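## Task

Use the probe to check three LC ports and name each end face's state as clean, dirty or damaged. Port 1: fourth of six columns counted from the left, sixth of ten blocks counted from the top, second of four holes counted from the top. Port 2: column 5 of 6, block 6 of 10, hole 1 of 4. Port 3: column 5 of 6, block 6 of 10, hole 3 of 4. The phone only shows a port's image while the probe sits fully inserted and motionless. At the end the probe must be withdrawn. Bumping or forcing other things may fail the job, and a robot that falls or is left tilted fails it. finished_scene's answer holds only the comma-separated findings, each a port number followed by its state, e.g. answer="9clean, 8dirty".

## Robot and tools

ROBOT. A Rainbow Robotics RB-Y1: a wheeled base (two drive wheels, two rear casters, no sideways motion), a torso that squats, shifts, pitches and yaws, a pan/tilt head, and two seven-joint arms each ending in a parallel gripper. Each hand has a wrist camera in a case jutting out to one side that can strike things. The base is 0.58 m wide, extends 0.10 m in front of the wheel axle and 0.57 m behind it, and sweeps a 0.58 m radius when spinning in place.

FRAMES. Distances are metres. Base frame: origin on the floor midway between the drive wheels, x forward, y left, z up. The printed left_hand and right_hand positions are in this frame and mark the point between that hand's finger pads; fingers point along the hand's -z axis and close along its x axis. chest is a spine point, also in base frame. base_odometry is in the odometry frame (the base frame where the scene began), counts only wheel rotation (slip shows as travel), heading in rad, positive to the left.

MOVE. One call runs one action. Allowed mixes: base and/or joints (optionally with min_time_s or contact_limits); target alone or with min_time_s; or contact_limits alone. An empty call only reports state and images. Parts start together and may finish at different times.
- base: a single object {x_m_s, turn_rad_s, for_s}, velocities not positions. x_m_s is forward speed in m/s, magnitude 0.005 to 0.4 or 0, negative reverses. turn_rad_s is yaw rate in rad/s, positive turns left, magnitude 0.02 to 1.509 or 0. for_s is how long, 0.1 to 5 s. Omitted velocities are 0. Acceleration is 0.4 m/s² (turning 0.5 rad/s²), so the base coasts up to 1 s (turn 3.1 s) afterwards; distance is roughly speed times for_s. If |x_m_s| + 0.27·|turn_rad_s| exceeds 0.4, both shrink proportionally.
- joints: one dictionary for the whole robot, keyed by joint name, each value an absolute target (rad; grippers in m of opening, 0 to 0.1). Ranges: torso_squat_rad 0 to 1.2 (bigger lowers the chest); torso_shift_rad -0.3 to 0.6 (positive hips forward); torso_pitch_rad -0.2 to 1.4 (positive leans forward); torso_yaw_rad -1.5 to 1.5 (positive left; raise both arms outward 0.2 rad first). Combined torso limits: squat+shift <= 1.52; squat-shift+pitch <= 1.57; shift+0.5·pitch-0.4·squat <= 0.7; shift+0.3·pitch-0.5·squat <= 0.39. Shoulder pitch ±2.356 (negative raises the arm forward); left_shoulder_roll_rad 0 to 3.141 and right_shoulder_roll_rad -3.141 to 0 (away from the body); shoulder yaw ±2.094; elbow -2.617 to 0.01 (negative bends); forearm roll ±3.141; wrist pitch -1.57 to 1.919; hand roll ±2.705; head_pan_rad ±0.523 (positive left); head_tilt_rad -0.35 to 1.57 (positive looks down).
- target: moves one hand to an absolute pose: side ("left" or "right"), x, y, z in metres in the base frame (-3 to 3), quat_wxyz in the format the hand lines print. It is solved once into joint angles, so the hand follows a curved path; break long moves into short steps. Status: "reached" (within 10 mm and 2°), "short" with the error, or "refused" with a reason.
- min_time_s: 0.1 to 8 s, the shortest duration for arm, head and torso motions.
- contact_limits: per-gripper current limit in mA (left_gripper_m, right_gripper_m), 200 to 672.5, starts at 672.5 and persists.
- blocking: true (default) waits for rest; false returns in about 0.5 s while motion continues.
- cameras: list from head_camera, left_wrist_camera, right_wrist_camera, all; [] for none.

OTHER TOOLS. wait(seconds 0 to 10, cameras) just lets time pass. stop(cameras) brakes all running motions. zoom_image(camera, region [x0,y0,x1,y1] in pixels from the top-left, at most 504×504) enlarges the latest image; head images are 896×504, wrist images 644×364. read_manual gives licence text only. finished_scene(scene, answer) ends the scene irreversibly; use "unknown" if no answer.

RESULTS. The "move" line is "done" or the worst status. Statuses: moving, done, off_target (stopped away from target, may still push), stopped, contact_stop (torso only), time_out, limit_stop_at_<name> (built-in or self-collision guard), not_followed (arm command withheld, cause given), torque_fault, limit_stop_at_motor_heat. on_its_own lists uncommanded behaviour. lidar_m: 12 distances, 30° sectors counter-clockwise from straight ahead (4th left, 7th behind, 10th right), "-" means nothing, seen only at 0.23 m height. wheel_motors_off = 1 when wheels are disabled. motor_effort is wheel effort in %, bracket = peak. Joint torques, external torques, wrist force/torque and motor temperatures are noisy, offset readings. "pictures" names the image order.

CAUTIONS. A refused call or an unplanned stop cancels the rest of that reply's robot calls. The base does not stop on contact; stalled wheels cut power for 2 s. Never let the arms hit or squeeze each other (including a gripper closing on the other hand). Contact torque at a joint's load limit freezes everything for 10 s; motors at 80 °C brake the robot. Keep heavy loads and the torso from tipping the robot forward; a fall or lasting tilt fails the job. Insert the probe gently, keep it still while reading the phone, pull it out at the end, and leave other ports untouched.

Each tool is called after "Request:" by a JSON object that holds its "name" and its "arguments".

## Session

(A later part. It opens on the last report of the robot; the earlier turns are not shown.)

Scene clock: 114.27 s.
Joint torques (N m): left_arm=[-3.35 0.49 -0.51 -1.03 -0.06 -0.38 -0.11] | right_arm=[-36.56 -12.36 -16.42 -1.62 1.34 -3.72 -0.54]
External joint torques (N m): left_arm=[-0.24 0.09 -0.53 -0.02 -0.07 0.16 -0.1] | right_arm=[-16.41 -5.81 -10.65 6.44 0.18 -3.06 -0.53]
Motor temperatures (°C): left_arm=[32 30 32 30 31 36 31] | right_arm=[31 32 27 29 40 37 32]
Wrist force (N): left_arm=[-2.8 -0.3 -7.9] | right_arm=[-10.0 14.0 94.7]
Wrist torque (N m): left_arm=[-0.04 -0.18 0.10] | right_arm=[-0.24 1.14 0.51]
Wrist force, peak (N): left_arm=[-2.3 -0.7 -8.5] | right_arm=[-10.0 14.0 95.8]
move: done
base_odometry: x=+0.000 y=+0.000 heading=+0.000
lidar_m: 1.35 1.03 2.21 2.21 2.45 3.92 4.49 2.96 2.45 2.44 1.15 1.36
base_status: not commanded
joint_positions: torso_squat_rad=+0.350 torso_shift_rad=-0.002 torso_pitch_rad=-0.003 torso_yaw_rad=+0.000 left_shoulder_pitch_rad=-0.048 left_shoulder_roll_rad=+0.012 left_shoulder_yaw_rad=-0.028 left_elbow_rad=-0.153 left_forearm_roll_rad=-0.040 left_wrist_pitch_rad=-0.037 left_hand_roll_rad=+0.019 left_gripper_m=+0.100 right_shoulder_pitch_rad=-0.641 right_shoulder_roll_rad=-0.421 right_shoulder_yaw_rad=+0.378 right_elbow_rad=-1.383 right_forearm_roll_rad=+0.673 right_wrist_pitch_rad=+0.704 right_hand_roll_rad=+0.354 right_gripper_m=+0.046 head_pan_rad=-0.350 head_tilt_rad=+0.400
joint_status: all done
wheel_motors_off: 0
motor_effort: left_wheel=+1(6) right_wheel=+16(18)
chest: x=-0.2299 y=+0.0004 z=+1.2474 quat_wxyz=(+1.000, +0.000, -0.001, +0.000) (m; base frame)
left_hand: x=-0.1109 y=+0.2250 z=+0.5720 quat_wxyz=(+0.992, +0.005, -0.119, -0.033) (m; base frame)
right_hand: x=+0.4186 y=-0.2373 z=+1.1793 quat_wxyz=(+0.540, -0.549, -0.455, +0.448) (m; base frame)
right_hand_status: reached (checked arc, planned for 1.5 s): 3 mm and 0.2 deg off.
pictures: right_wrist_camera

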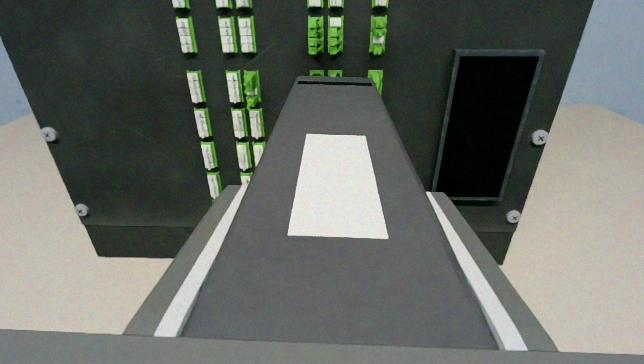

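Request:
{"name": "move", "arguments": {"target": {"side":"right","x":0.4175,"y":-0.2382,"z":1.1814,"quat_wxyz":[0.5393,-0.5501,-0.4551,0.4462]}, "min_time_s": 0.7, "cameras": []}}

Request:
{"name": "move", "arguments": {"target": {"side":"right","x":0.4215,"y":-0.2400,"z":1.1818,"quat_wxyz":[0.5393,-0.5501,-0.4551,0.4462]}, "min_time_s": 1.5, "cameras": ["right_wrist_camera"]}}

Request:
{"name": "zoom_image", "arguments": {"camera": "right_wrist_camera", "region": [315, 60, 350, 80]}}

Scene clock: 116.40 s.
Joint torques (N m): left_arm=[-3.28 0.15 -0.48 -0.98 -0.12 -0.41 -0.07] | right_arm=[-29.12 -12.12 -11.71 -4.49 0.87 -2.39 -0.2]
External joint torques (N m): left_arm=[-0.18 -0.24 -0.5 0.01 -0.13 0.13 -0.06] | right_arm=[-9.06 -5.59 -5.92 3.56 -0.29 -1.73 -0.19]
Motor temperatures (°C): left_arm=[32 30 32 30 31 36 31] | right_arm=[31 32 27 29 40 37 32]
Wrist force (N): left_arm=[-3.0 -0.3 -7.7] | right_arm=[-7.5 13.7 58.6]
Wrist torque (N m): left_arm=[-0.08 -0.23 0.15] | right_arm=[-0.57 0.53 0.51]
Wrist force, peak (N): left_arm=[-3.1 -0.4 -8.1] | right_arm=[-9.8 14.3 95.2]
move: done
base_odometry: x=+0.000 y=+0.000 heading=+0.000
lidar_m: 1.35 1.04 2.21 2.20 2.45 3.92 4.49 2.96 2.44 2.44 1.15 1.36
base_status: not commanded
joint_positions: torso_squat_rad=+0.350 torso_shift_rad=-0.001 torso_pitch_rad=-0.002 torso_yaw_rad=+0.000 left_shoulder_pitch_rad=-0.048 left_shoulder_roll_rad=+0.012 left_shoulder_yaw_rad=-0.028 left_elbow_rad=-0.153 left_forearm_roll_rad=-0.040 left_wrist_pitch_rad=-0.037 left_hand_roll_rad=+0.019 left_gripper_m=+0.100 right_shoulder_pitch_rad=-0.636 right_shoulder_roll_rad=-0.423 right_shoulder_yaw_rad=+0.378 right_elbow_rad=-1.394 right_forearm_roll_rad=+0.671 right_wrist_pitch_rad=+0.708 right_hand_roll_rad=+0.356 right_gripper_m=+0.046 head_pan_rad=-0.350 head_tilt_rad=+0.400
joint_status: all done
wheel_motors_off: 0
motor_effort: left_wheel=+2(7) right_wheel=+15(18)
chest: x=-0.2294 y=+0.0004 z=+1.2474 quat_wxyz=(+1.000, +0.000, -0.001, +0.000) (m; base frame)
left_hand: x=-0.1109 y=+0.2250 z=+0.5719 quat_wxyz=(+0.992, +0.005, -0.118, -0.033) (m; base frame)
right_hand: x=+0.4175 y=-0.2373 z=+1.1793 quat_wxyz=(+0.540, -0.549, -0.455, +0.447) (m; base frame)
right_hand_status: reached (checked arc, planned for 0.7 s): 2 mm and 0.2 deg off.
pictures: none
No camera images: "cameras" was empty.

Scene clock: 118.23 s.
Joint torques (N m): left_arm=[-3.53 0.33 -0.66 -0.9 -0.04 -0.45 -0.21] | right_arm=[-40.12 -15.83 -19.99 0.91 1.15 -3.54 -0.75]
External joint torques (N m): left_arm=[-0.39 -0.06 -0.69 0.12 -0.05 0.1 -0.2] | right_arm=[-19.91 -9.22 -14.21 8.96 0 -2.89 -0.75]
Motor temperatures (°C): left_arm=[32 30 32 30 31 36 31] | right_arm=[31 32 27 29 40 37 32]
Wrist force (N): left_arm=[-2.7 -0.2 -7.7] | right_arm=[-8.7 14.5 119.3]
Wrist torque (N m): left_arm=[-0.06 -0.16 0.13] | right_arm=[0.09 1.00 0.60]
Wrist force, peak (N): left_arm=[-3.2 -0.5 -7.9] | right_arm=[-8.7 14.9 119.6]
move: done
base_odometry: x=+0.000 y=+0.000 heading=+0.000
lidar_m: 1.35 1.03 2.22 2.20 2.45 3.91 4.49 2.97 2.45 2.44 1.15 1.36
base_status: not commanded
joint_positions: torso_squat_rad=+0.351 torso_shift_rad=-0.002 torso_pitch_rad=-0.003 torso_yaw_rad=-0.001 left_shoulder_pitch_rad=-0.048 left_shoulder_roll_rad=+0.012 left_shoulder_yaw_rad=-0.028 left_elbow_rad=-0.153 left_forearm_roll_rad=-0.040 left_wrist_pitch_rad=-0.037 left_hand_roll_rad=+0.019 left_gripper_m=+0.100 right_shoulder_pitch_rad=-0.644 right_shoulder_roll_rad=-0.423 right_shoulder_yaw_rad=+0.377 right_elbow_rad=-1.376 right_forearm_roll_rad=+0.671 right_wrist_pitch_rad=+0.698 right_hand_roll_rad=+0.352 right_gripper_m=+0.046 head_pan_rad=-0.350 head_tilt_rad=+0.400
joint_status: all done
wheel_motors_off: 0
motor_effort: left_wheel=+4(6) right_wheel=+21(23)
chest: x=-0.2304 y=+0.0004 z=+1.2474 quat_wxyz=(+1.000, +0.000, -0.002, +0.000) (m; base frame)
left_hand: x=-0.1109 y=+0.2250 z=+0.5720 quat_wxyz=(+0.992, +0.005, -0.119, -0.033) (m; base frame)
right_hand: x=+0.4193 y=-0.2384 z=+1.1792 quat_wxyz=(+0.540, -0.549, -0.455, +0.448) (m; base frame)
right_hand_status: reached (checked arc, planned for 1.5 s): 4 mm and 0.3 deg off.
pictures: right_wrist_camera

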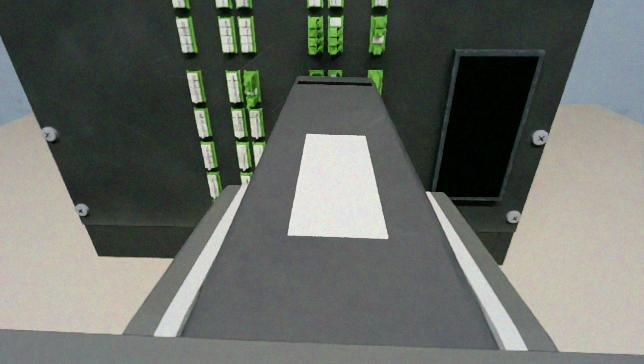

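Scaled by 14.400 from the camera's 644x364 image, which has a finer 1265x715 frame.

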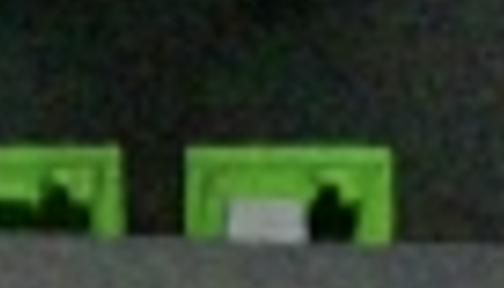

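Request:
{"name": "move", "arguments": {"target": {"side":"right","x":0.4155,"y":-0.2375,"z":1.1812,"quat_wxyz":[0.5393,-0.5501,-0.4551,0.4462]}, "min_time_s": 0.7, "cameras": []}}

Request:
{"name": "move", "arguments": {"target": {"side":"right","x":0.416,"y":-0.2375,"z":1.1785,"quat_wxyz":[0.5352,-0.5541,-0.4584,0.4428]}, "min_time_s": 0.7, "cameras": []}}

Request:
{"name": "move", "arguments": {"target": {"side":"right","x":0.4215,"y":-0.2390,"z":1.1785,"quat_wxyz":[0.5352,-0.5541,-0.4584,0.4428]}, "min_time_s": 1.5, "cameras": ["head_camera","right_wrist_camera"]}}

Request:
{"name": "zoom_image", "arguments": {"camera": "right_wrist_camera", "region": [315, 60, 350, 80]}}

Request:
{"name": "zoom_image", "arguments": {"camera": "head_camera", "region": [410, 210, 480, 280]}}

Scene clock: 120.27 s.
Joint torques (N m): left_arm=[-3.59 0.49 -0.43 -1.01 -0.17 -0.51 -0.14] | right_arm=[-25.6 -9.78 -9.11 -6.03 0.87 -1.73 -0.33]
External joint torques (N m): left_arm=[-0.52 0.1 -0.45 -0.02 -0.17 0.03 -0.13] | right_arm=[-5.62 -3.28 -3.31 2.03 -0.3 -1.07 -0.32]
Motor temperatures (°C): left_arm=[32 30 32 30 31 36 31] | right_arm=[31 32 27 29 40 37 32]
Wrist force (N): left_arm=[-2.8 -0.8 -7.3] | right_arm=[-6.6 11.9 34.5]
Wrist torque (N m): left_arm=[0.03 -0.21 0.11] | right_arm=[-1.04 0.40 0.49]
Wrist force, peak (N): left_arm=[-3.1 -0.3 -8.1] | right_arm=[-8.5 14.6 119.8]
move: done
base_odometry: x=+0.000 y=+0.000 heading=+0.000
lidar_m: 1.35 1.04 2.22 2.20 2.45 3.91 4.49 2.96 2.45 2.44 1.15 1.36
base_status: not commanded
joint_positions: torso_squat_rad=+0.350 torso_shift_rad=-0.001 torso_pitch_rad=-0.001 torso_yaw_rad=+0.000 left_shoulder_pitch_rad=-0.048 left_shoulder_roll_rad=+0.012 left_shoulder_yaw_rad=-0.028 left_elbow_rad=-0.153 left_forearm_roll_rad=-0.040 left_wrist_pitch_rad=-0.037 left_hand_roll_rad=+0.019 left_gripper_m=+0.100 right_shoulder_pitch_rad=-0.632 right_shoulder_roll_rad=-0.423 right_shoulder_yaw_rad=+0.378 right_elbow_rad=-1.401 right_forearm_roll_rad=+0.671 right_wrist_pitch_rad=+0.712 right_hand_roll_rad=+0.358 right_gripper_m=+0.046 head_pan_rad=-0.350 head_tilt_rad=+0.400
joint_status: all done
wheel_motors_off: 0
motor_effort: left_wheel=+1(6) right_wheel=+10(24)
chest: x=-0.2289 y=+0.0004 z=+1.2474 quat_wxyz=(+1.000, +0.000, -0.001, +0.000) (m; base frame)
left_hand: x=-0.1108 y=+0.2250 z=+0.5719 quat_wxyz=(+0.992, +0.005, -0.118, -0.033) (m; base frame)
right_hand: x=+0.4167 y=-0.2370 z=+1.1790 quat_wxyz=(+0.540, -0.549, -0.455, +0.447) (m; base frame)
right_hand_status: reached (checked arc, planned for 0.7 s): 3 mm and 0.2 deg off.
pictures: none
No camera images: "cameras" was empty.

Scene clock: 121.30 s.
Joint torques (N m): left_arm=[-3.4 0.32 -0.54 -0.85 -0.14 -0.43 -0.2] | right_arm=[-24.74 -7.52 -10.64 -7.63 2.03 -1.68 -0.34]
External joint torques (N m): left_arm=[-0.34 -0.08 -0.56 0.13 -0.15 0.11 -0.19] | right_arm=[-4.86 -1.12 -4.93 0.49 0.88 -1.07 -0.34]
Motor temperatures (°C): left_arm=[32 30 32 30 31 36 31] | right_arm=[31 32 27 29 40 37 32]
Wrist force (N): left_arm=[-2.8 -0.3 -7.8] | right_arm=[-5.2 13.8 18.9]
Wrist torque (N m): left_arm=[-0.07 -0.21 0.15] | right_arm=[-0.17 0.01 0.32]
Wrist force, peak (N): left_arm=[-3.2 -0.2 -8.1] | right_arm=[-7.1 11.8 34.3]
move: done
base_odometry: x=+0.000 y=+0.000 heading=+0.000
lidar_m: 1.35 1.03 2.22 2.20 2.45 3.91 4.49 2.96 2.45 2.44 1.15 1.36
base_status: not commanded
joint_positions: torso_squat_rad=+0.350 torso_shift_rad=+0.000 torso_pitch_rad=-0.001 torso_yaw_rad=+0.000 left_shoulder_pitch_rad=-0.048 left_shoulder_roll_rad=+0.012 left_shoulder_yaw_rad=-0.028 left_elbow_rad=-0.153 left_forearm_roll_rad=-0.040 left_wrist_pitch_rad=-0.037 left_hand_roll_rad=+0.019 left_gripper_m=+0.100 right_shoulder_pitch_rad=-0.622 right_shoulder_roll_rad=-0.416 right_shoulder_yaw_rad=+0.375 right_elbow_rad=-1.395 right_forearm_roll_rad=+0.712 right_wrist_pitch_rad=+0.697 right_hand_roll_rad=+0.331 right_gripper_m=+0.046 head_pan_rad=-0.350 head_tilt_rad=+0.400
joint_status: all done
wheel_motors_off: 0
motor_effort: left_wheel=+0(3) right_wheel=+7(10)
chest: x=-0.2285 y=+0.0004 z=+1.2475 quat_wxyz=(+1.000, +0.000, +0.000, +0.000) (m; base frame)
left_hand: x=-0.1109 y=+0.2250 z=+0.5718 quat_wxyz=(+0.993, +0.005, -0.118, -0.033) (m; base frame)
right_hand: x=+0.4161 y=-0.2371 z=+1.1770 quat_wxyz=(+0.536, -0.553, -0.458, +0.444) (m; base frame)
right_hand_status: reached (checked arc, planned for 0.7 s): 2 mm and 0.3 deg off.
pictures: none
No camera images: "cameras" was empty.

Scene clock: 123.13 s.
Joint torques (N m): left_arm=[-3.43 0.21 -0.14 -1.03 -0.03 -0.31 -0.2] | right_arm=[-31.74 -10.44 -14.06 -4.66 2 -2.03 -0.39]
External joint torques (N m): left_arm=[-0.36 -0.18 -0.16 -0.04 -0.04 0.23 -0.19] | right_arm=[-11.63 -3.94 -8.41 3.47 0.86 -1.44 -0.38]
Motor temperatures (°C): left_arm=[32 30 32 30 31 36 31] | right_arm=[31 32 27 29 40 37 32]
Wrist force (N): left_arm=[-2.7 -0.3 -7.4] | right_arm=[-5.7 14.3 55.8]
Wrist torque (N m): left_arm=[-0.09 -0.17 0.12] | right_arm=[0.03 0.35 0.40]
Wrist force, peak (N): left_arm=[-2.6 -0.1 -8.2] | right_arm=[-5.6 13.9 56.4]
move: done
base_odometry: x=+0.000 y=+0.000 heading=+0.000
lidar_m: 1.35 1.03 2.22 2.20 2.45 3.92 4.49 2.96 2.45 2.43 1.15 1.36
base_status: not commanded
joint_positions: torso_squat_rad=+0.350 torso_shift_rad=-0.001 torso_pitch_rad=-0.001 torso_yaw_rad=+0.000 left_shoulder_pitch_rad=-0.048 left_shoulder_roll_rad=+0.012 left_shoulder_yaw_rad=-0.028 left_elbow_rad=-0.153 left_forearm_roll_rad=-0.040 left_wrist_pitch_rad=-0.037 left_hand_roll_rad=+0.019 left_gripper_m=+0.100 right_shoulder_pitch_rad=-0.636 right_shoulder_roll_rad=-0.413 right_shoulder_yaw_rad=+0.373 right_elbow_rad=-1.366 right_forearm_roll_rad=+0.720 right_wrist_pitch_rad=+0.682 right_hand_roll_rad=+0.318 right_gripper_m=+0.046 head_pan_rad=-0.350 head_tilt_rad=+0.400
joint_status: all done
wheel_motors_off: 0
motor_effort: left_wheel=+1(4) right_wheel=+4(8)
chest: x=-0.2289 y=+0.0004 z=+1.2474 quat_wxyz=(+1.000, +0.000, -0.001, +0.000) (m; base frame)
left_hand: x=-0.1110 y=+0.2250 z=+0.5719 quat_wxyz=(+0.992, +0.005, -0.118, -0.033) (m; base frame)
right_hand: x=+0.4201 y=-0.2382 z=+1.1767 quat_wxyz=(+0.536, -0.553, -0.458, +0.444) (m; base frame)
right_hand_status: reached (checked arc, planned for 1.5 s): 2 mm and 0.2 deg off.
pictures: head_camera, right_wrist_camera

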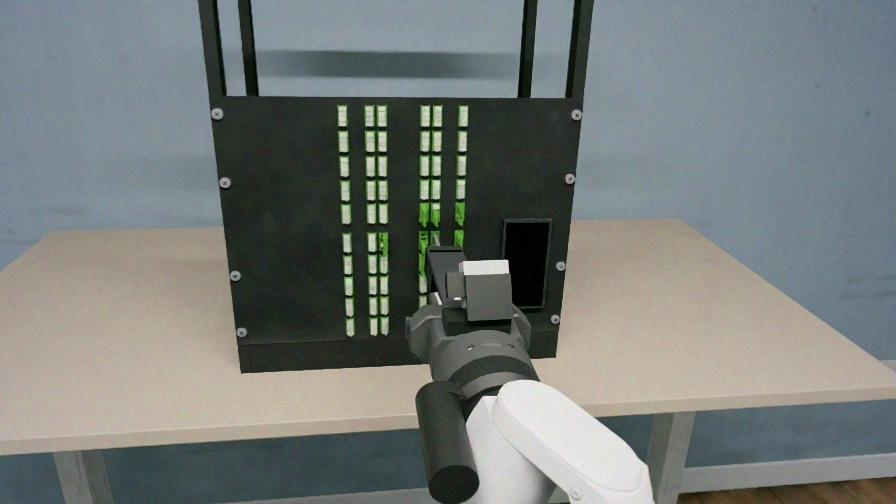

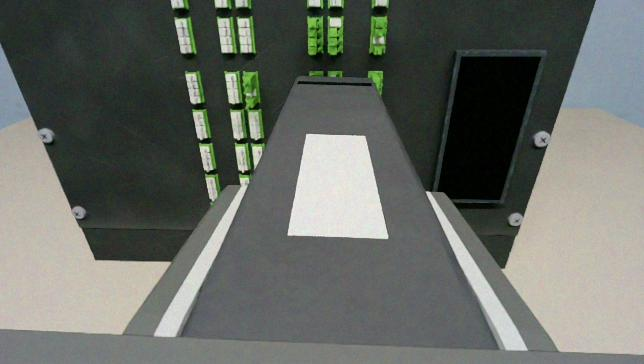

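Scaled by 14.400 from the camera's 644x364 image, which has a finer 1265x715 frame.

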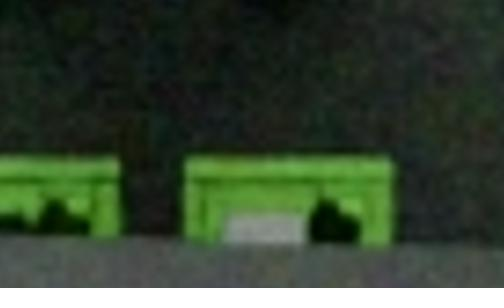

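Scaled by 7.200 from the camera's 896x504 image, which has a finer 1280x720 frame.

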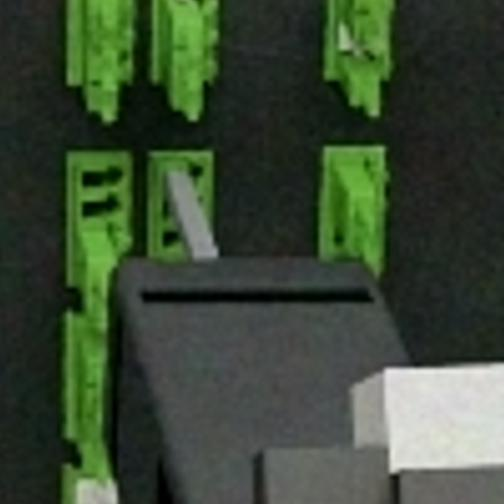

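Request:
{"name": "move", "arguments": {"target": {"side":"right","x":0.418,"y":-0.2382,"z":1.176,"quat_wxyz":[0.5311,-0.5581,-0.4617,0.4394]}, "min_time_s": 0.7, "cameras": []}}

Request:
{"name": "move", "arguments": {"target": {"side":"right","x":0.4245,"y":-0.2396,"z":1.176,"quat_wxyz":[0.5311,-0.5581,-0.4617,0.4394]}, "min_time_s": 1.5, "cameras": ["head_camera","right_wrist_camera"]}}

Request:
{"name": "zoom_image", "arguments": {"camera": "right_wrist_camera", "region": [315, 60, 350, 80]}}

Scene clock: 125.50 s.
Joint torques (N m): left_arm=[-3.5 0.07 -0.34 -0.94 -0.11 -0.45 -0.13] | right_arm=[-23.3 -7.42 -10.17 -9.16 2.34 -0.95 -0.82]
External joint torques (N m): left_arm=[-0.46 -0.33 -0.36 0.04 -0.12 0.09 -0.12] | right_arm=[-3.36 -1.06 -4.6 -0.96 1.21 -0.41 -0.81]
Motor temperatures (°C): left_arm=[32 30 32 30 31 36 31] | right_arm=[31 32 27 29 40 37 32]
Wrist force (N): left_arm=[-3.1 -0.3 -7.2] | right_arm=[-3.4 14.2 6.4]
Wrist torque (N m): left_arm=[-0.04 -0.26 0.11] | right_arm=[0.41 -0.23 0.51]
Wrist force, peak (N): left_arm=[-2.5 -0.4 -8.2] | right_arm=[-5.6 14.8 56.3]
move: done
base_odometry: x=+0.000 y=+0.000 heading=+0.000
lidar_m: 1.35 1.04 2.22 2.20 2.45 3.92 4.49 2.96 2.45 2.44 1.15 1.36
base_status: not commanded
joint_positions: torso_squat_rad=+0.350 torso_shift_rad=+0.000 torso_pitch_rad=+0.000 torso_yaw_rad=+0.000 left_shoulder_pitch_rad=-0.048 left_shoulder_roll_rad=+0.012 left_shoulder_yaw_rad=-0.028 left_elbow_rad=-0.153 left_forearm_roll_rad=-0.040 left_wrist_pitch_rad=-0.037 left_hand_roll_rad=+0.019 left_gripper_m=+0.100 right_shoulder_pitch_rad=-0.623 right_shoulder_roll_rad=-0.406 right_shoulder_yaw_rad=+0.371 right_elbow_rad=-1.367 right_forearm_roll_rad=+0.762 right_wrist_pitch_rad=+0.673 right_hand_roll_rad=+0.291 right_gripper_m=+0.046 head_pan_rad=-0.350 head_tilt_rad=+0.400
joint_status: all done
wheel_motors_off: 0
motor_effort: left_wheel=-1(4) right_wheel=+0(8)
chest: x=-0.2282 y=+0.0004 z=+1.2475 quat_wxyz=(+1.000, +0.000, +0.000, +0.000) (m; base frame)
left_hand: x=-0.1109 y=+0.2250 z=+0.5718 quat_wxyz=(+0.993, +0.005, -0.117, -0.033) (m; base frame)
right_hand: x=+0.4186 y=-0.2378 z=+1.1744 quat_wxyz=(+0.532, -0.557, -0.461, +0.441) (m; base frame)
right_hand_status: reached (checked arc, planned for 0.7 s): 2 mm and 0.3 deg off.
pictures: none
No camera images: "cameras" was empty.

Scene clock: 127.33 s.
Joint torques (N m): left_arm=[-3.51 0.34 -0.26 -0.95 -0.03 -0.39 -0.19] | right_arm=[-40.18 -14.77 -18.58 -2.8 2.09 -2.77 -0.64]
External joint torques (N m): left_arm=[-0.4 -0.05 -0.29 0.06 -0.04 0.15 -0.18] | right_arm=[-19.98 -8.32 -13.08 5.41 0.98 -2.26 -0.63]
Motor temperatures (°C): left_arm=[32 30 32 30 31 36 31] | right_arm=[32 32 27 29 40 37 32]
Wrist force (N): left_arm=[-2.9 -0.7 -7.2] | right_arm=[-7.2 14.1 100.1]
Wrist torque (N m): left_arm=[-0.03 -0.25 0.11] | right_arm=[0.90 0.71 0.59]
Wrist force, peak (N): left_arm=[-3.1 -0.4 -8.3] | right_arm=[-7.5 14.2 100.4]
move: done
base_odometry: x=+0.000 y=+0.000 heading=+0.000
lidar_m: 1.35 1.03 2.21 2.21 2.45 3.91 4.49 2.96 2.45 2.44 1.15 1.36
base_status: not commanded
joint_positions: torso_squat_rad=+0.350 torso_shift_rad=-0.002 torso_pitch_rad=-0.002 torso_yaw_rad=+0.000 left_shoulder_pitch_rad=-0.048 left_shoulder_roll_rad=+0.012 left_shoulder_yaw_rad=-0.028 left_elbow_rad=-0.153 left_forearm_roll_rad=-0.040 left_wrist_pitch_rad=-0.037 left_hand_roll_rad=+0.019 left_gripper_m=+0.100 right_shoulder_pitch_rad=-0.637 right_shoulder_roll_rad=-0.401 right_shoulder_yaw_rad=+0.370 right_elbow_rad=-1.334 right_forearm_roll_rad=+0.773 right_wrist_pitch_rad=+0.657 right_hand_roll_rad=+0.275 right_gripper_m=+0.046 head_pan_rad=-0.350 head_tilt_rad=+0.400
joint_status: all done
wheel_motors_off: 0
motor_effort: left_wheel=+3(8) right_wheel=+17(18)
chest: x=-0.2298 y=+0.0004 z=+1.2474 quat_wxyz=(+1.000, +0.000, -0.001, +0.000) (m; base frame)
left_hand: x=-0.1110 y=+0.2250 z=+0.5720 quat_wxyz=(+0.992, +0.005, -0.119, -0.033) (m; base frame)
right_hand: x=+0.4215 y=-0.2384 z=+1.1738 quat_wxyz=(+0.532, -0.557, -0.461, +0.441) (m; base frame)
right_hand_status: reached (checked arc, planned for 1.5 s): 4 mm and 0.3 deg off.
pictures: head_camera, right_wrist_camera

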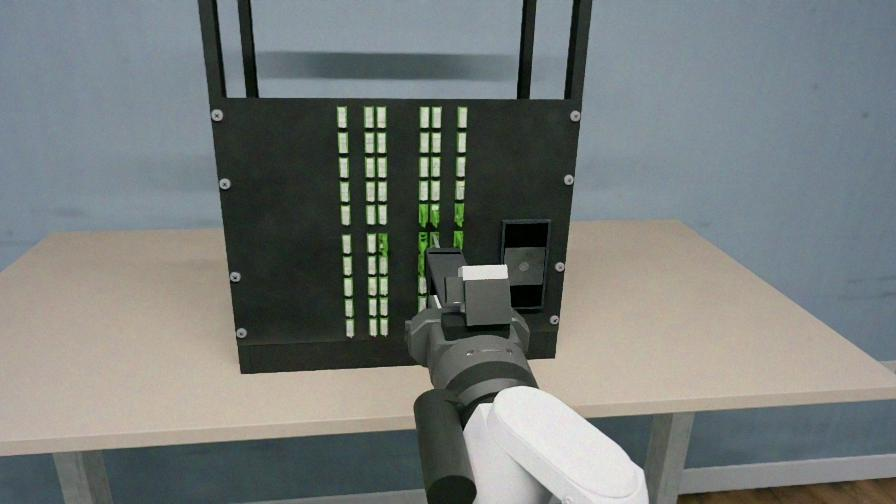

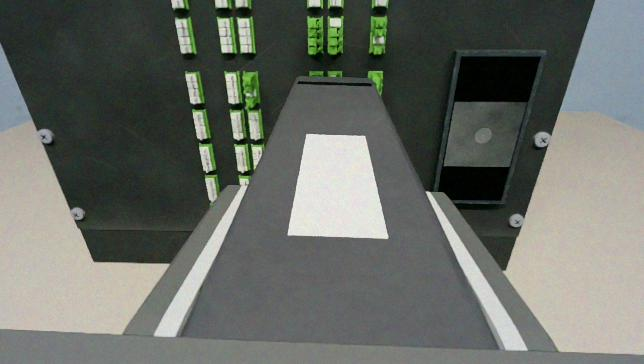

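Scaled by 14.400 from the camera's 644x364 image, which has a finer 1265x715 frame.

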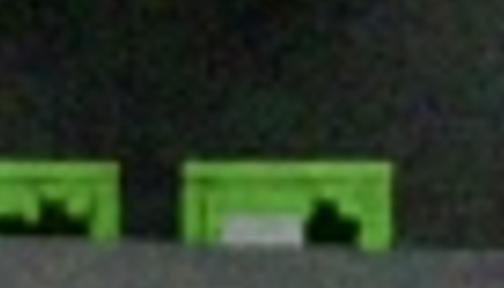

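The phone shows a picture.

Request:
{"name": "zoom_image", "arguments": {"camera": "right_wrist_camera", "region": [430, 90, 540, 180]}}

Request:
{"name": "zoom_image", "arguments": {"camera": "head_camera", "region": [495, 240, 555, 295]}}

Scaled by 4.582 from the camera's 644x364 image, which has a finer 1265x715 frame.

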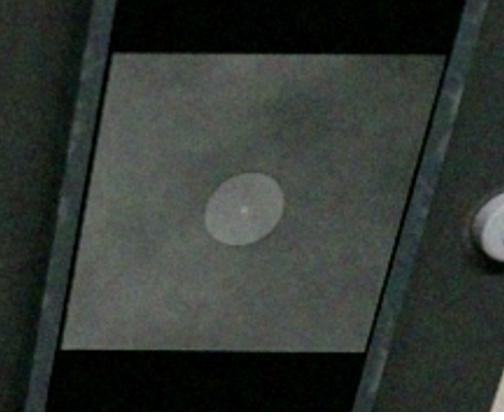

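Scaled by 8.400 from the camera's 896x504 image, which has a finer 1280x720 frame.

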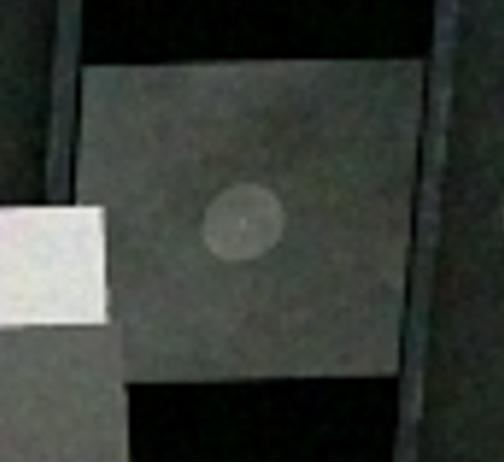

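Request:
{"name": "zoom_image", "arguments": {"camera": "right_wrist_camera", "region": [468, 122, 500, 150]}}

Request:
{"name": "zoom_image", "arguments": {"camera": "head_camera", "region": [512, 255, 536, 277]}}

Scaled by 15.750 from the camera's 644x364 image, which has a finer 1265x715 frame.

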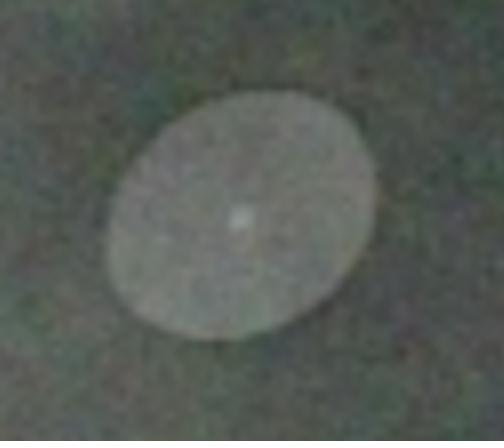

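Scaled by 21.000 from the camera's 896x504 image, which has a finer 1280x720 frame.

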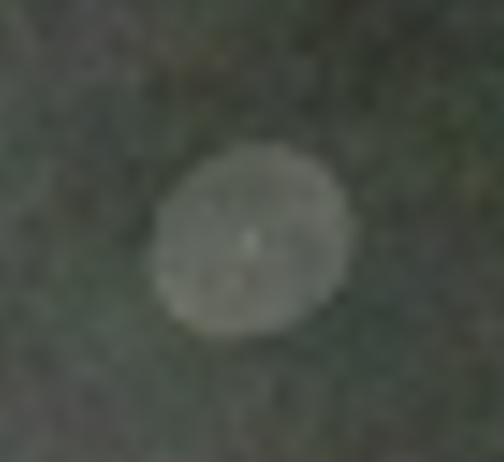

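Request:
{"name": "move", "arguments": {"target": {"side":"right","x":0.411,"y":-0.2365,"z":1.1755,"quat_wxyz":[0.5311,-0.5581,-0.4617,0.4394]}, "min_time_s": 1.5, "cameras": []}}

Request:
{"name": "move", "arguments": {"target": {"side":"right","x":0.404,"y":-0.235,"z":1.175,"quat_wxyz":[0.5311,-0.5581,-0.4617,0.4394]}, "min_time_s": 1.5, "cameras": []}}

Request:
{"name": "move", "arguments": {"target": {"side":"right","x":0.402,"y":-0.2346,"z":1.175,"quat_wxyz":[0.5311,-0.5581,-0.4617,0.4394]}, "min_time_s": 0.5, "cameras": ["head_camera","right_wrist_camera"]}}

Request:
{"name": "zoom_image", "arguments": {"camera": "right_wrist_camera", "region": [315, 60, 350, 80]}}

Request:
{"name": "zoom_image", "arguments": {"camera": "head_camera", "region": [425, 225, 445, 245]}}

Scene clock: 132.90 s.
Joint torques (N m): left_arm=[-3.26 0.32 -0.35 -0.88 -0.12 -0.44 -0.18] | right_arm=[-8.89 -1.38 1.48 -14.23 1.29 1.09 -0.07]
External joint torques (N m): left_arm=[-0.3 -0.08 -0.37 0.07 -0.13 0.1 -0.17] | right_arm=[10.79 4.86 7.06 -6.01 0.15 1.63 -0.06]
Motor temperatures (°C): left_arm=[32 30 32 30 31 36 31] | right_arm=[32 32 27 29 40 37 32]
Wrist force (N): left_arm=[-3.0 -0.3 -6.8] | right_arm=[-0.1 13.1 -78.0]
Wrist torque (N m): left_arm=[-0.05 -0.23 0.14] | right_arm=[-0.85 -1.04 0.43]
Wrist force, peak (N): left_arm=[-3.1 -0.3 -8.2] | right_arm=[-6.8 14.2 100.2]
move: done
base_odometry: x=+0.000 y=+0.000 heading=+0.000
lidar_m: 1.35 1.03 2.21 2.20 2.45 3.92 4.49 2.96 2.45 2.44 1.15 1.36
base_status: not commanded
joint_positions: torso_squat_rad=+0.350 torso_shift_rad=+0.001 torso_pitch_rad=+0.002 torso_yaw_rad=+0.000 left_shoulder_pitch_rad=-0.048 left_shoulder_roll_rad=+0.012 left_shoulder_yaw_rad=-0.028 left_elbow_rad=-0.153 left_forearm_roll_rad=-0.040 left_wrist_pitch_rad=-0.037 left_hand_roll_rad=+0.019 left_gripper_m=+0.100 right_shoulder_pitch_rad=-0.608 right_shoulder_roll_rad=-0.407 right_shoulder_yaw_rad=+0.371 right_elbow_rad=-1.394 right_forearm_roll_rad=+0.765 right_wrist_pitch_rad=+0.684 right_hand_roll_rad=+0.296 right_gripper_m=+0.046 head_pan_rad=-0.350 head_tilt_rad=+0.400
joint_status: all done
wheel_motors_off: 0
motor_effort: left_wheel=-5(7) right_wheel=-20(24)
chest: x=-0.2264 y=+0.0002 z=+1.2476 quat_wxyz=(+1.000, +0.000, +0.001, +0.000) (m; base frame)
left_hand: x=-0.1109 y=+0.2251 z=+0.5717 quat_wxyz=(+0.993, +0.005, -0.116, -0.032) (m; base frame)
right_hand: x=+0.4158 y=-0.2372 z=+1.1741 quat_wxyz=(+0.532, -0.558, -0.461, +0.440) (m; base frame)
right_hand_status: reached (checked arc, planned for 1.5 s): 5 mm and 0.1 deg off.
pictures: none
No camera images: "cameras" was empty.

Scene clock: 134.73 s.
Joint torques (N m): left_arm=[-3.52 0.2 -0.36 -0.89 -0.07 -0.38 -0.2] | right_arm=[-19.51 -7.38 -5.31 -9.44 1.29 -0.65 0.29]
External joint torques (N m): left_arm=[-0.5 -0.2 -0.38 0.08 -0.07 0.16 -0.18] | right_arm=[-0.42 -1.37 0.37 -1.24 0.11 -0.05 0.3]
Motor temperatures (°C): left_arm=[32 30 32 30 31 36 31] | right_arm=[32 32 27 29 40 37 32]
Wrist force (N): left_arm=[-2.8 -0.5 -7.9] | right_arm=[-4.3 13.3 -0.1]
Wrist torque (N m): left_arm=[-0.02 -0.20 0.11] | right_arm=[-0.50 -0.21 0.16]
Wrist force, peak (N): left_arm=[-2.4 -0.5 -8.5] | right_arm=[0.9 12.4 -81.1]
move: done
base_odometry: x=+0.000 y=+0.000 heading=+0.000
lidar_m: 1.35 1.04 2.21 2.20 2.45 3.91 4.50 2.95 2.46 2.44 1.15 1.36
base_status: not commanded
joint_positions: torso_squat_rad=+0.350 torso_shift_rad=+0.000 torso_pitch_rad=+0.000 torso_yaw_rad=+0.000 left_shoulder_pitch_rad=-0.048 left_shoulder_roll_rad=+0.012 left_shoulder_yaw_rad=-0.028 left_elbow_rad=-0.153 left_forearm_roll_rad=-0.040 left_wrist_pitch_rad=-0.037 left_hand_roll_rad=+0.019 left_gripper_m=+0.100 right_shoulder_pitch_rad=-0.570 right_shoulder_roll_rad=-0.413 right_shoulder_yaw_rad=+0.375 right_elbow_rad=-1.466 right_forearm_roll_rad=+0.752 right_wrist_pitch_rad=+0.714 right_hand_roll_rad=+0.322 right_gripper_m=+0.046 head_pan_rad=-0.350 head_tilt_rad=+0.400
joint_status: all done
wheel_motors_off: 0
motor_effort: left_wheel=-1(8) right_wheel=-6(24)
chest: x=-0.2278 y=+0.0002 z=+1.2475 quat_wxyz=(+1.000, +0.000, +0.000, +0.000) (m; base frame)
left_hand: x=-0.1109 y=+0.2250 z=+0.5718 quat_wxyz=(+0.993, +0.005, -0.117, -0.033) (m; base frame)
right_hand: x=+0.4027 y=-0.2352 z=+1.1758 quat_wxyz=(+0.531, -0.558, -0.462, +0.439) (m; base frame)
right_hand_status: reached (checked arc, planned for 1.5 s): 2 mm and 0.1 deg off.
pictures: none
No camera images: "cameras" was empty.

Scene clock: 135.57 s.
Joint torques (N m): left_arm=[-3.62 0.17 -0.69 -0.92 -0.04 -0.49 -0.13] | right_arm=[-19.39 -4.83 -5.54 -9.45 1.5 -0.77 0.27]
External joint torques (N m): left_arm=[-0.59 -0.23 -0.71 0.05 -0.04 0.05 -0.11] | right_arm=[-0.34 1.15 0.14 -1.24 0.33 -0.17 0.28]
Motor temperatures (°C): left_arm=[32 30 32 30 31 36 31] | right_arm=[32 32 27 29 40 37 32]
Wrist force (N): left_arm=[-2.2 -0.6 -7.5] | right_arm=[-4.4 13.2 0.2]
Wrist torque (N m): left_arm=[-0.01 -0.14 0.15] | right_arm=[-0.49 -0.22 0.14]
Wrist force, peak (N): left_arm=[-2.6 -0.8 -8.0] | right_arm=[-4.2 13.5 -0.2]
move: done
base_odometry: x=+0.000 y=+0.000 heading=+0.000
lidar_m: 1.35 1.04 2.21 2.20 2.45 3.91 4.49 2.96 2.45 2.44 1.15 1.36
base_status: not commanded
joint_positions: torso_squat_rad=+0.350 torso_shift_rad=+0.000 torso_pitch_rad=+0.000 torso_yaw_rad=+0.000 left_shoulder_pitch_rad=-0.048 left_shoulder_roll_rad=+0.012 left_shoulder_yaw_rad=-0.028 left_elbow_rad=-0.153 left_forearm_roll_rad=-0.040 left_wrist_pitch_rad=-0.037 left_hand_roll_rad=+0.019 left_gripper_m=+0.100 right_shoulder_pitch_rad=-0.567 right_shoulder_roll_rad=-0.413 right_shoulder_yaw_rad=+0.377 right_elbow_rad=-1.469 right_forearm_roll_rad=+0.752 right_wrist_pitch_rad=+0.715 right_hand_roll_rad=+0.323 right_gripper_m=+0.046 head_pan_rad=-0.350 head_tilt_rad=+0.400
joint_status: all done
wheel_motors_off: 0
motor_effort: left_wheel=-1(4) right_wheel=-6(7)
chest: x=-0.2278 y=+0.0002 z=+1.2475 quat_wxyz=(+1.000, +0.000, +0.000, +0.000) (m; base frame)
left_hand: x=-0.1109 y=+0.2250 z=+0.5718 quat_wxyz=(+0.993, +0.005, -0.117, -0.033) (m; base frame)
right_hand: x=+0.4020 y=-0.2349 z=+1.1748 quat_wxyz=(+0.531, -0.558, -0.461, +0.439) (m; base frame)
right_hand_status: reached (checked arc, planned for 0.5 s): 0 mm and 0.0 deg off.
pictures: head_camera, right_wrist_camera

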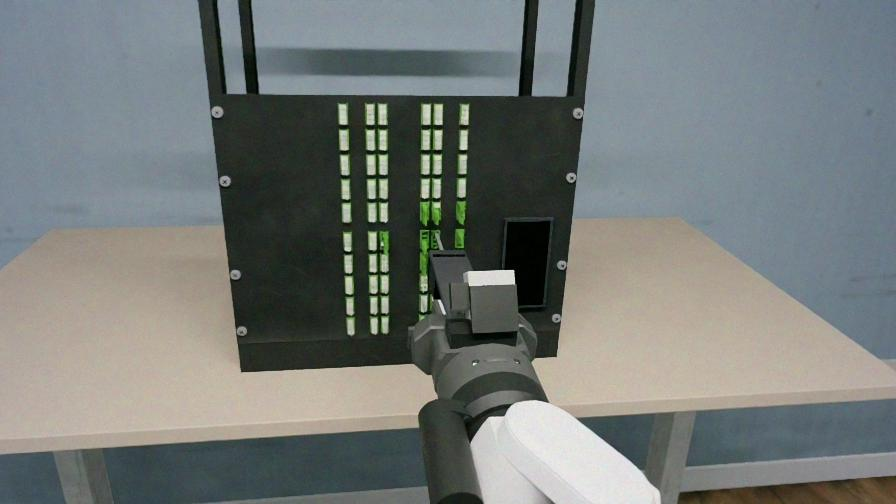

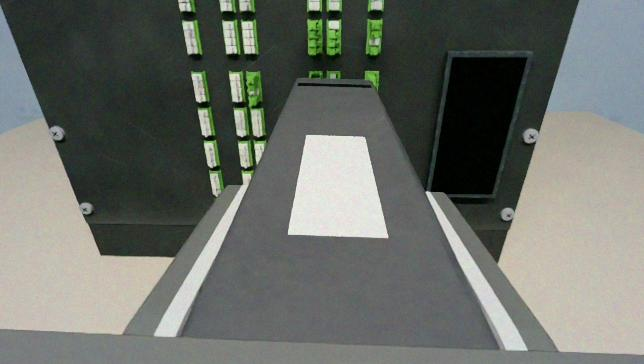

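Scaled by 14.400 from the camera's 644x364 image, which has a finer 1265x715 frame.

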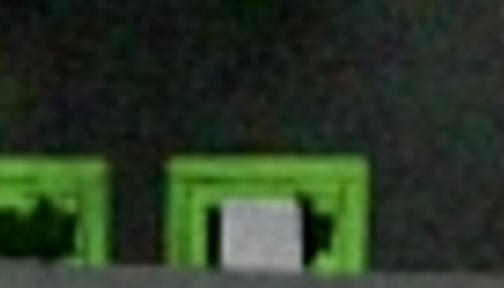

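Scaled by 25.200 from the camera's 896x504 image, which has a finer 1280x720 frame.

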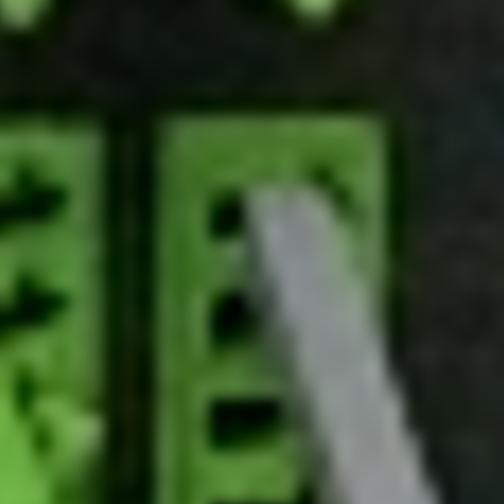

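Request:
{"name": "move", "arguments": {"target": {"side":"right","x":0.402,"y":-0.2343,"z":1.1605,"quat_wxyz":[0.5311,-0.5581,-0.4617,0.4394]}, "min_time_s": 1.5, "cameras": ["head_camera","right_wrist_camera"]}}

Request:
{"name": "zoom_image", "arguments": {"camera": "right_wrist_camera", "region": [310, 40, 360, 80]}}

Request:
{"name": "zoom_image", "arguments": {"camera": "head_camera", "region": [425, 225, 445, 245]}}

Scene clock: 139.77 s.
Joint torques (N m): left_arm=[-3.25 0.36 -0.34 -0.89 -0.06 -0.41 -0.22] | right_arm=[-19.63 -4.85 -5.34 -8.66 1.98 -1 -0.33]
External joint torques (N m): left_arm=[-0.23 -0.04 -0.36 0.08 -0.07 0.13 -0.2] | right_arm=[-0.71 0.92 0.15 -0.33 0.83 -0.48 -0.33]
Motor temperatures (°C): left_arm=[32 30 32 30 31 36 31] | right_arm=[31 32 27 30 40 36 32]
Wrist force (N): left_arm=[-2.5 -0.2 -7.4] | right_arm=[-4.3 13.5 -0.1]
Wrist torque (N m): left_arm=[-0.06 -0.15 0.14] | right_arm=[-0.52 -0.23 0.15]
Wrist force, peak (N): left_arm=[-3.3 0.0 -8.0] | right_arm=[-4.3 13.6 0.1]
move: done
base_odometry: x=+0.000 y=+0.000 heading=+0.000
lidar_m: 1.35 1.03 2.21 2.20 2.46 3.92 4.49 2.96 2.45 2.44 1.15 1.36
base_status: not commanded
joint_positions: torso_squat_rad=+0.350 torso_shift_rad=+0.000 torso_pitch_rad=+0.000 torso_yaw_rad=+0.000 left_shoulder_pitch_rad=-0.048 left_shoulder_roll_rad=+0.012 left_shoulder_yaw_rad=-0.028 left_elbow_rad=-0.153 left_forearm_roll_rad=-0.040 left_wrist_pitch_rad=-0.037 left_hand_roll_rad=+0.019 left_gripper_m=+0.100 right_shoulder_pitch_rad=-0.552 right_shoulder_roll_rad=-0.396 right_shoulder_yaw_rad=+0.379 right_elbow_rad=-1.438 right_forearm_roll_rad=+0.803 right_wrist_pitch_rad=+0.690 right_hand_roll_rad=+0.281 right_gripper_m=+0.046 head_pan_rad=-0.350 head_tilt_rad=+0.400
joint_status: all done
wheel_motors_off: 0
motor_effort: left_wheel=-3(3) right_wheel=-6(7)
chest: x=-0.2278 y=+0.0002 z=+1.2475 quat_wxyz=(+1.000, +0.000, +0.000, +0.000) (m; base frame)
left_hand: x=-0.1109 y=+0.2250 z=+0.5718 quat_wxyz=(+0.993, +0.005, -0.117, -0.033) (m; base frame)
right_hand: x=+0.4016 y=-0.2343 z=+1.1602 quat_wxyz=(+0.532, -0.557, -0.461, +0.441) (m; base frame)
right_hand_status: reached (checked arc, planned for 1.5 s): 1 mm and 0.3 deg off.
pictures: head_camera, right_wrist_camera

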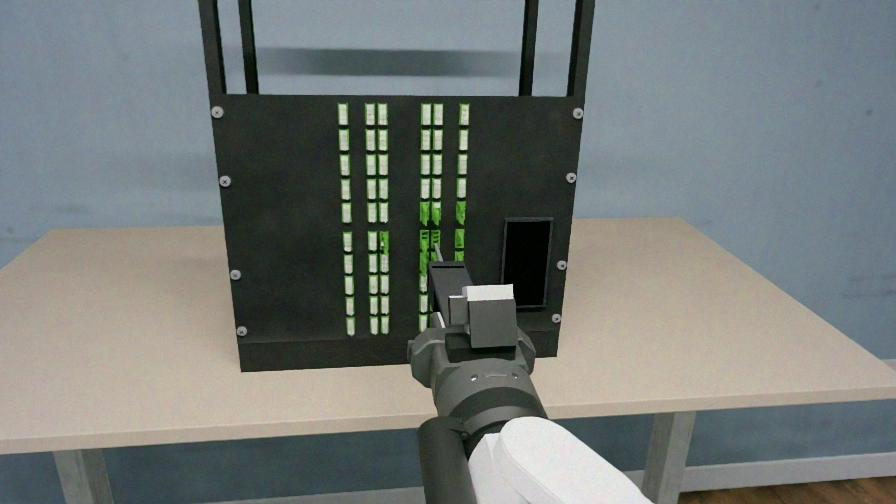

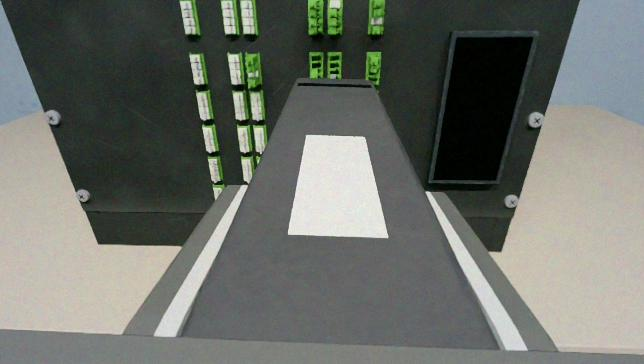

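Scaled by 10.080 from the camera's 644x364 image, which has a finer 1265x715 frame.

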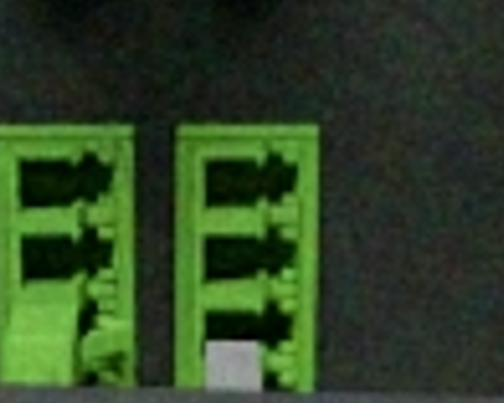

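Scaled by 25.200 from the camera's 896x504 image, which has a finer 1280x720 frame.

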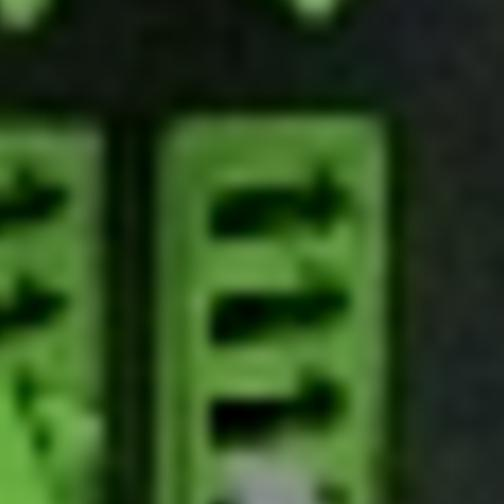

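Request:
{"name": "move", "arguments": {"target": {"side":"right","x":0.407,"y":-0.2354,"z":1.1615,"quat_wxyz":[0.5311,-0.5581,-0.4617,0.4394]}, "min_time_s": 1, "cameras": []}}

Request:
{"name": "move", "arguments": {"target": {"side":"right","x":0.410,"y":-0.2361,"z":1.1617,"quat_wxyz":[0.5311,-0.5581,-0.4617,0.4394]}, "min_time_s": 1, "cameras": ["head_camera","right_wrist_camera"]}}

Request:
{"name": "zoom_image", "arguments": {"camera": "right_wrist_camera", "region": [310, 40, 360, 80]}}

Scene clock: 142.50 s.
Joint torques (N m): left_arm=[-3.13 0.23 -0.29 -0.9 -0.11 -0.53 -0.2] | right_arm=[-26.83 -6.1 -9.2 -9.11 2.31 -2.07 -0.35]
External joint torques (N m): left_arm=[-0.1 -0.17 -0.31 0.07 -0.12 0.01 -0.19] | right_arm=[-7.65 -0.23 -3.76 -0.77 1.17 -1.57 -0.35]
Motor temperatures (°C): left_arm=[32 30 32 30 31 36 31] | right_arm=[31 32 27 30 40 36 32]
Wrist force (N): left_arm=[-2.9 0.0 -7.4] | right_arm=[-6.3 15.4 19.1]
Wrist torque (N m): left_arm=[-0.14 -0.22 0.15] | right_arm=[0.31 0.30 0.19]
Wrist force, peak (N): left_arm=[-3.6 0.5 -7.9] | right_arm=[-6.6 15.9 20.4]
move: done
base_odometry: x=+0.000 y=+0.000 heading=+0.000
lidar_m: 1.35 1.04 2.21 2.20 2.45 3.92 4.49 2.96 2.45 2.44 1.15 1.36
base_status: not commanded
joint_positions: torso_squat_rad=+0.350 torso_shift_rad=+0.000 torso_pitch_rad=+0.000 torso_yaw_rad=+0.000 left_shoulder_pitch_rad=-0.048 left_shoulder_roll_rad=+0.012 left_shoulder_yaw_rad=-0.028 left_elbow_rad=-0.153 left_forearm_roll_rad=-0.040 left_wrist_pitch_rad=-0.037 left_hand_roll_rad=+0.019 left_gripper_m=+0.100 right_shoulder_pitch_rad=-0.567 right_shoulder_roll_rad=-0.393 right_shoulder_yaw_rad=+0.375 right_elbow_rad=-1.407 right_forearm_roll_rad=+0.813 right_wrist_pitch_rad=+0.678 right_hand_roll_rad=+0.266 right_gripper_m=+0.046 head_pan_rad=-0.350 head_tilt_rad=+0.400
joint_status: all done
wheel_motors_off: 0
motor_effort: left_wheel=+0(4) right_wheel=-2(7)
chest: x=-0.2281 y=+0.0002 z=+1.2475 quat_wxyz=(+1.000, +0.000, +0.000, +0.000) (m; base frame)
left_hand: x=-0.1110 y=+0.2250 z=+0.5718 quat_wxyz=(+0.993, +0.005, -0.117, -0.033) (m; base frame)
right_hand: x=+0.4061 y=-0.2356 z=+1.1601 quat_wxyz=(+0.532, -0.558, -0.461, +0.440) (m; base frame)
right_hand_status: reached (checked arc, planned for 1.0 s): 2 mm and 0.2 deg off.
pictures: none
No camera images: "cameras" was empty.

Scene clock: 143.83 s.
Joint torques (N m): left_arm=[-3.45 0.19 -0.17 -0.91 -0.08 -0.44 -0.2] | right_arm=[-35.7 -10.55 -14.03 -5.81 2.14 -3.23 -0.39]
External joint torques (N m): left_arm=[-0.36 -0.21 -0.19 0.08 -0.09 0.11 -0.18] | right_arm=[-16.35 -4.63 -8.62 2.53 1.01 -2.76 -0.38]
Motor temperatures (°C): left_arm=[32 30 32 30 31 36 31] | right_arm=[31 32 27 30 40 36 32]
Wrist force (N): left_arm=[-2.4 -0.4 -7.6] | right_arm=[-8.9 14.6 70.3]
Wrist torque (N m): left_arm=[-0.07 -0.13 0.11] | right_arm=[0.42 0.91 0.21]
Wrist force, peak (N): left_arm=[-2.9 -0.4 -8.1] | right_arm=[-9.2 14.4 70.8]
move: done
base_odometry: x=+0.000 y=+0.000 heading=+0.000
lidar_m: 1.35 1.04 2.21 2.20 2.45 3.91 4.49 2.96 2.45 2.44 1.15 1.35
base_status: not commanded
joint_positions: torso_squat_rad=+0.350 torso_shift_rad=-0.001 torso_pitch_rad=-0.002 torso_yaw_rad=+0.000 left_shoulder_pitch_rad=-0.048 left_shoulder_roll_rad=+0.012 left_shoulder_yaw_rad=-0.028 left_elbow_rad=-0.153 left_forearm_roll_rad=-0.040 left_wrist_pitch_rad=-0.037 left_hand_roll_rad=+0.019 left_gripper_m=+0.100 right_shoulder_pitch_rad=-0.576 right_shoulder_roll_rad=-0.390 right_shoulder_yaw_rad=+0.375 right_elbow_rad=-1.387 right_forearm_roll_rad=+0.818 right_wrist_pitch_rad=+0.669 right_hand_roll_rad=+0.257 right_gripper_m=+0.046 head_pan_rad=-0.350 head_tilt_rad=+0.400
joint_status: all done
wheel_motors_off: 0
motor_effort: left_wheel=+1(4) right_wheel=+11(12)
chest: x=-0.2292 y=+0.0003 z=+1.2474 quat_wxyz=(+1.000, +0.000, -0.001, +0.000) (m; base frame)
left_hand: x=-0.1110 y=+0.2250 z=+0.5719 quat_wxyz=(+0.992, +0.005, -0.118, -0.033) (m; base frame)
right_hand: x=+0.4079 y=-0.2358 z=+1.1597 quat_wxyz=(+0.532, -0.557, -0.461, +0.440) (m; base frame)
right_hand_status: reached (checked arc, planned for 1.0 s): 3 mm and 0.2 deg off.
pictures: head_camera, right_wrist_camera

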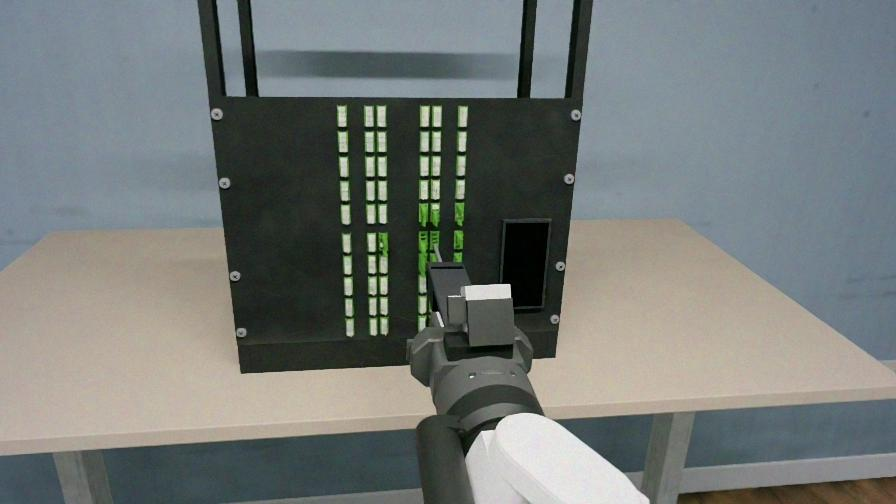

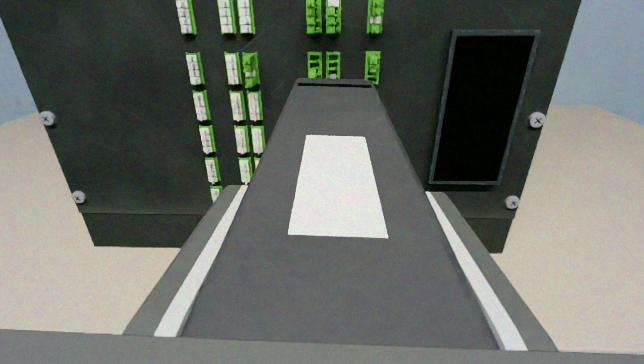

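Scaled by 10.080 from the camera's 644x364 image, which has a finer 1265x715 frame.

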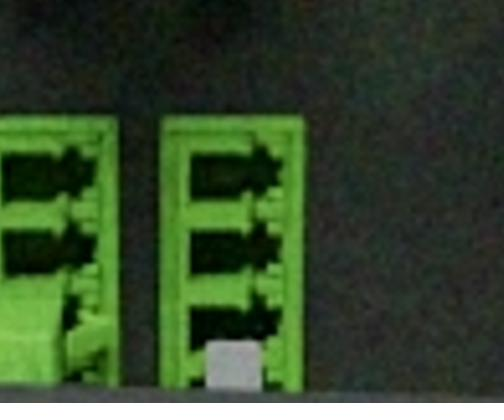

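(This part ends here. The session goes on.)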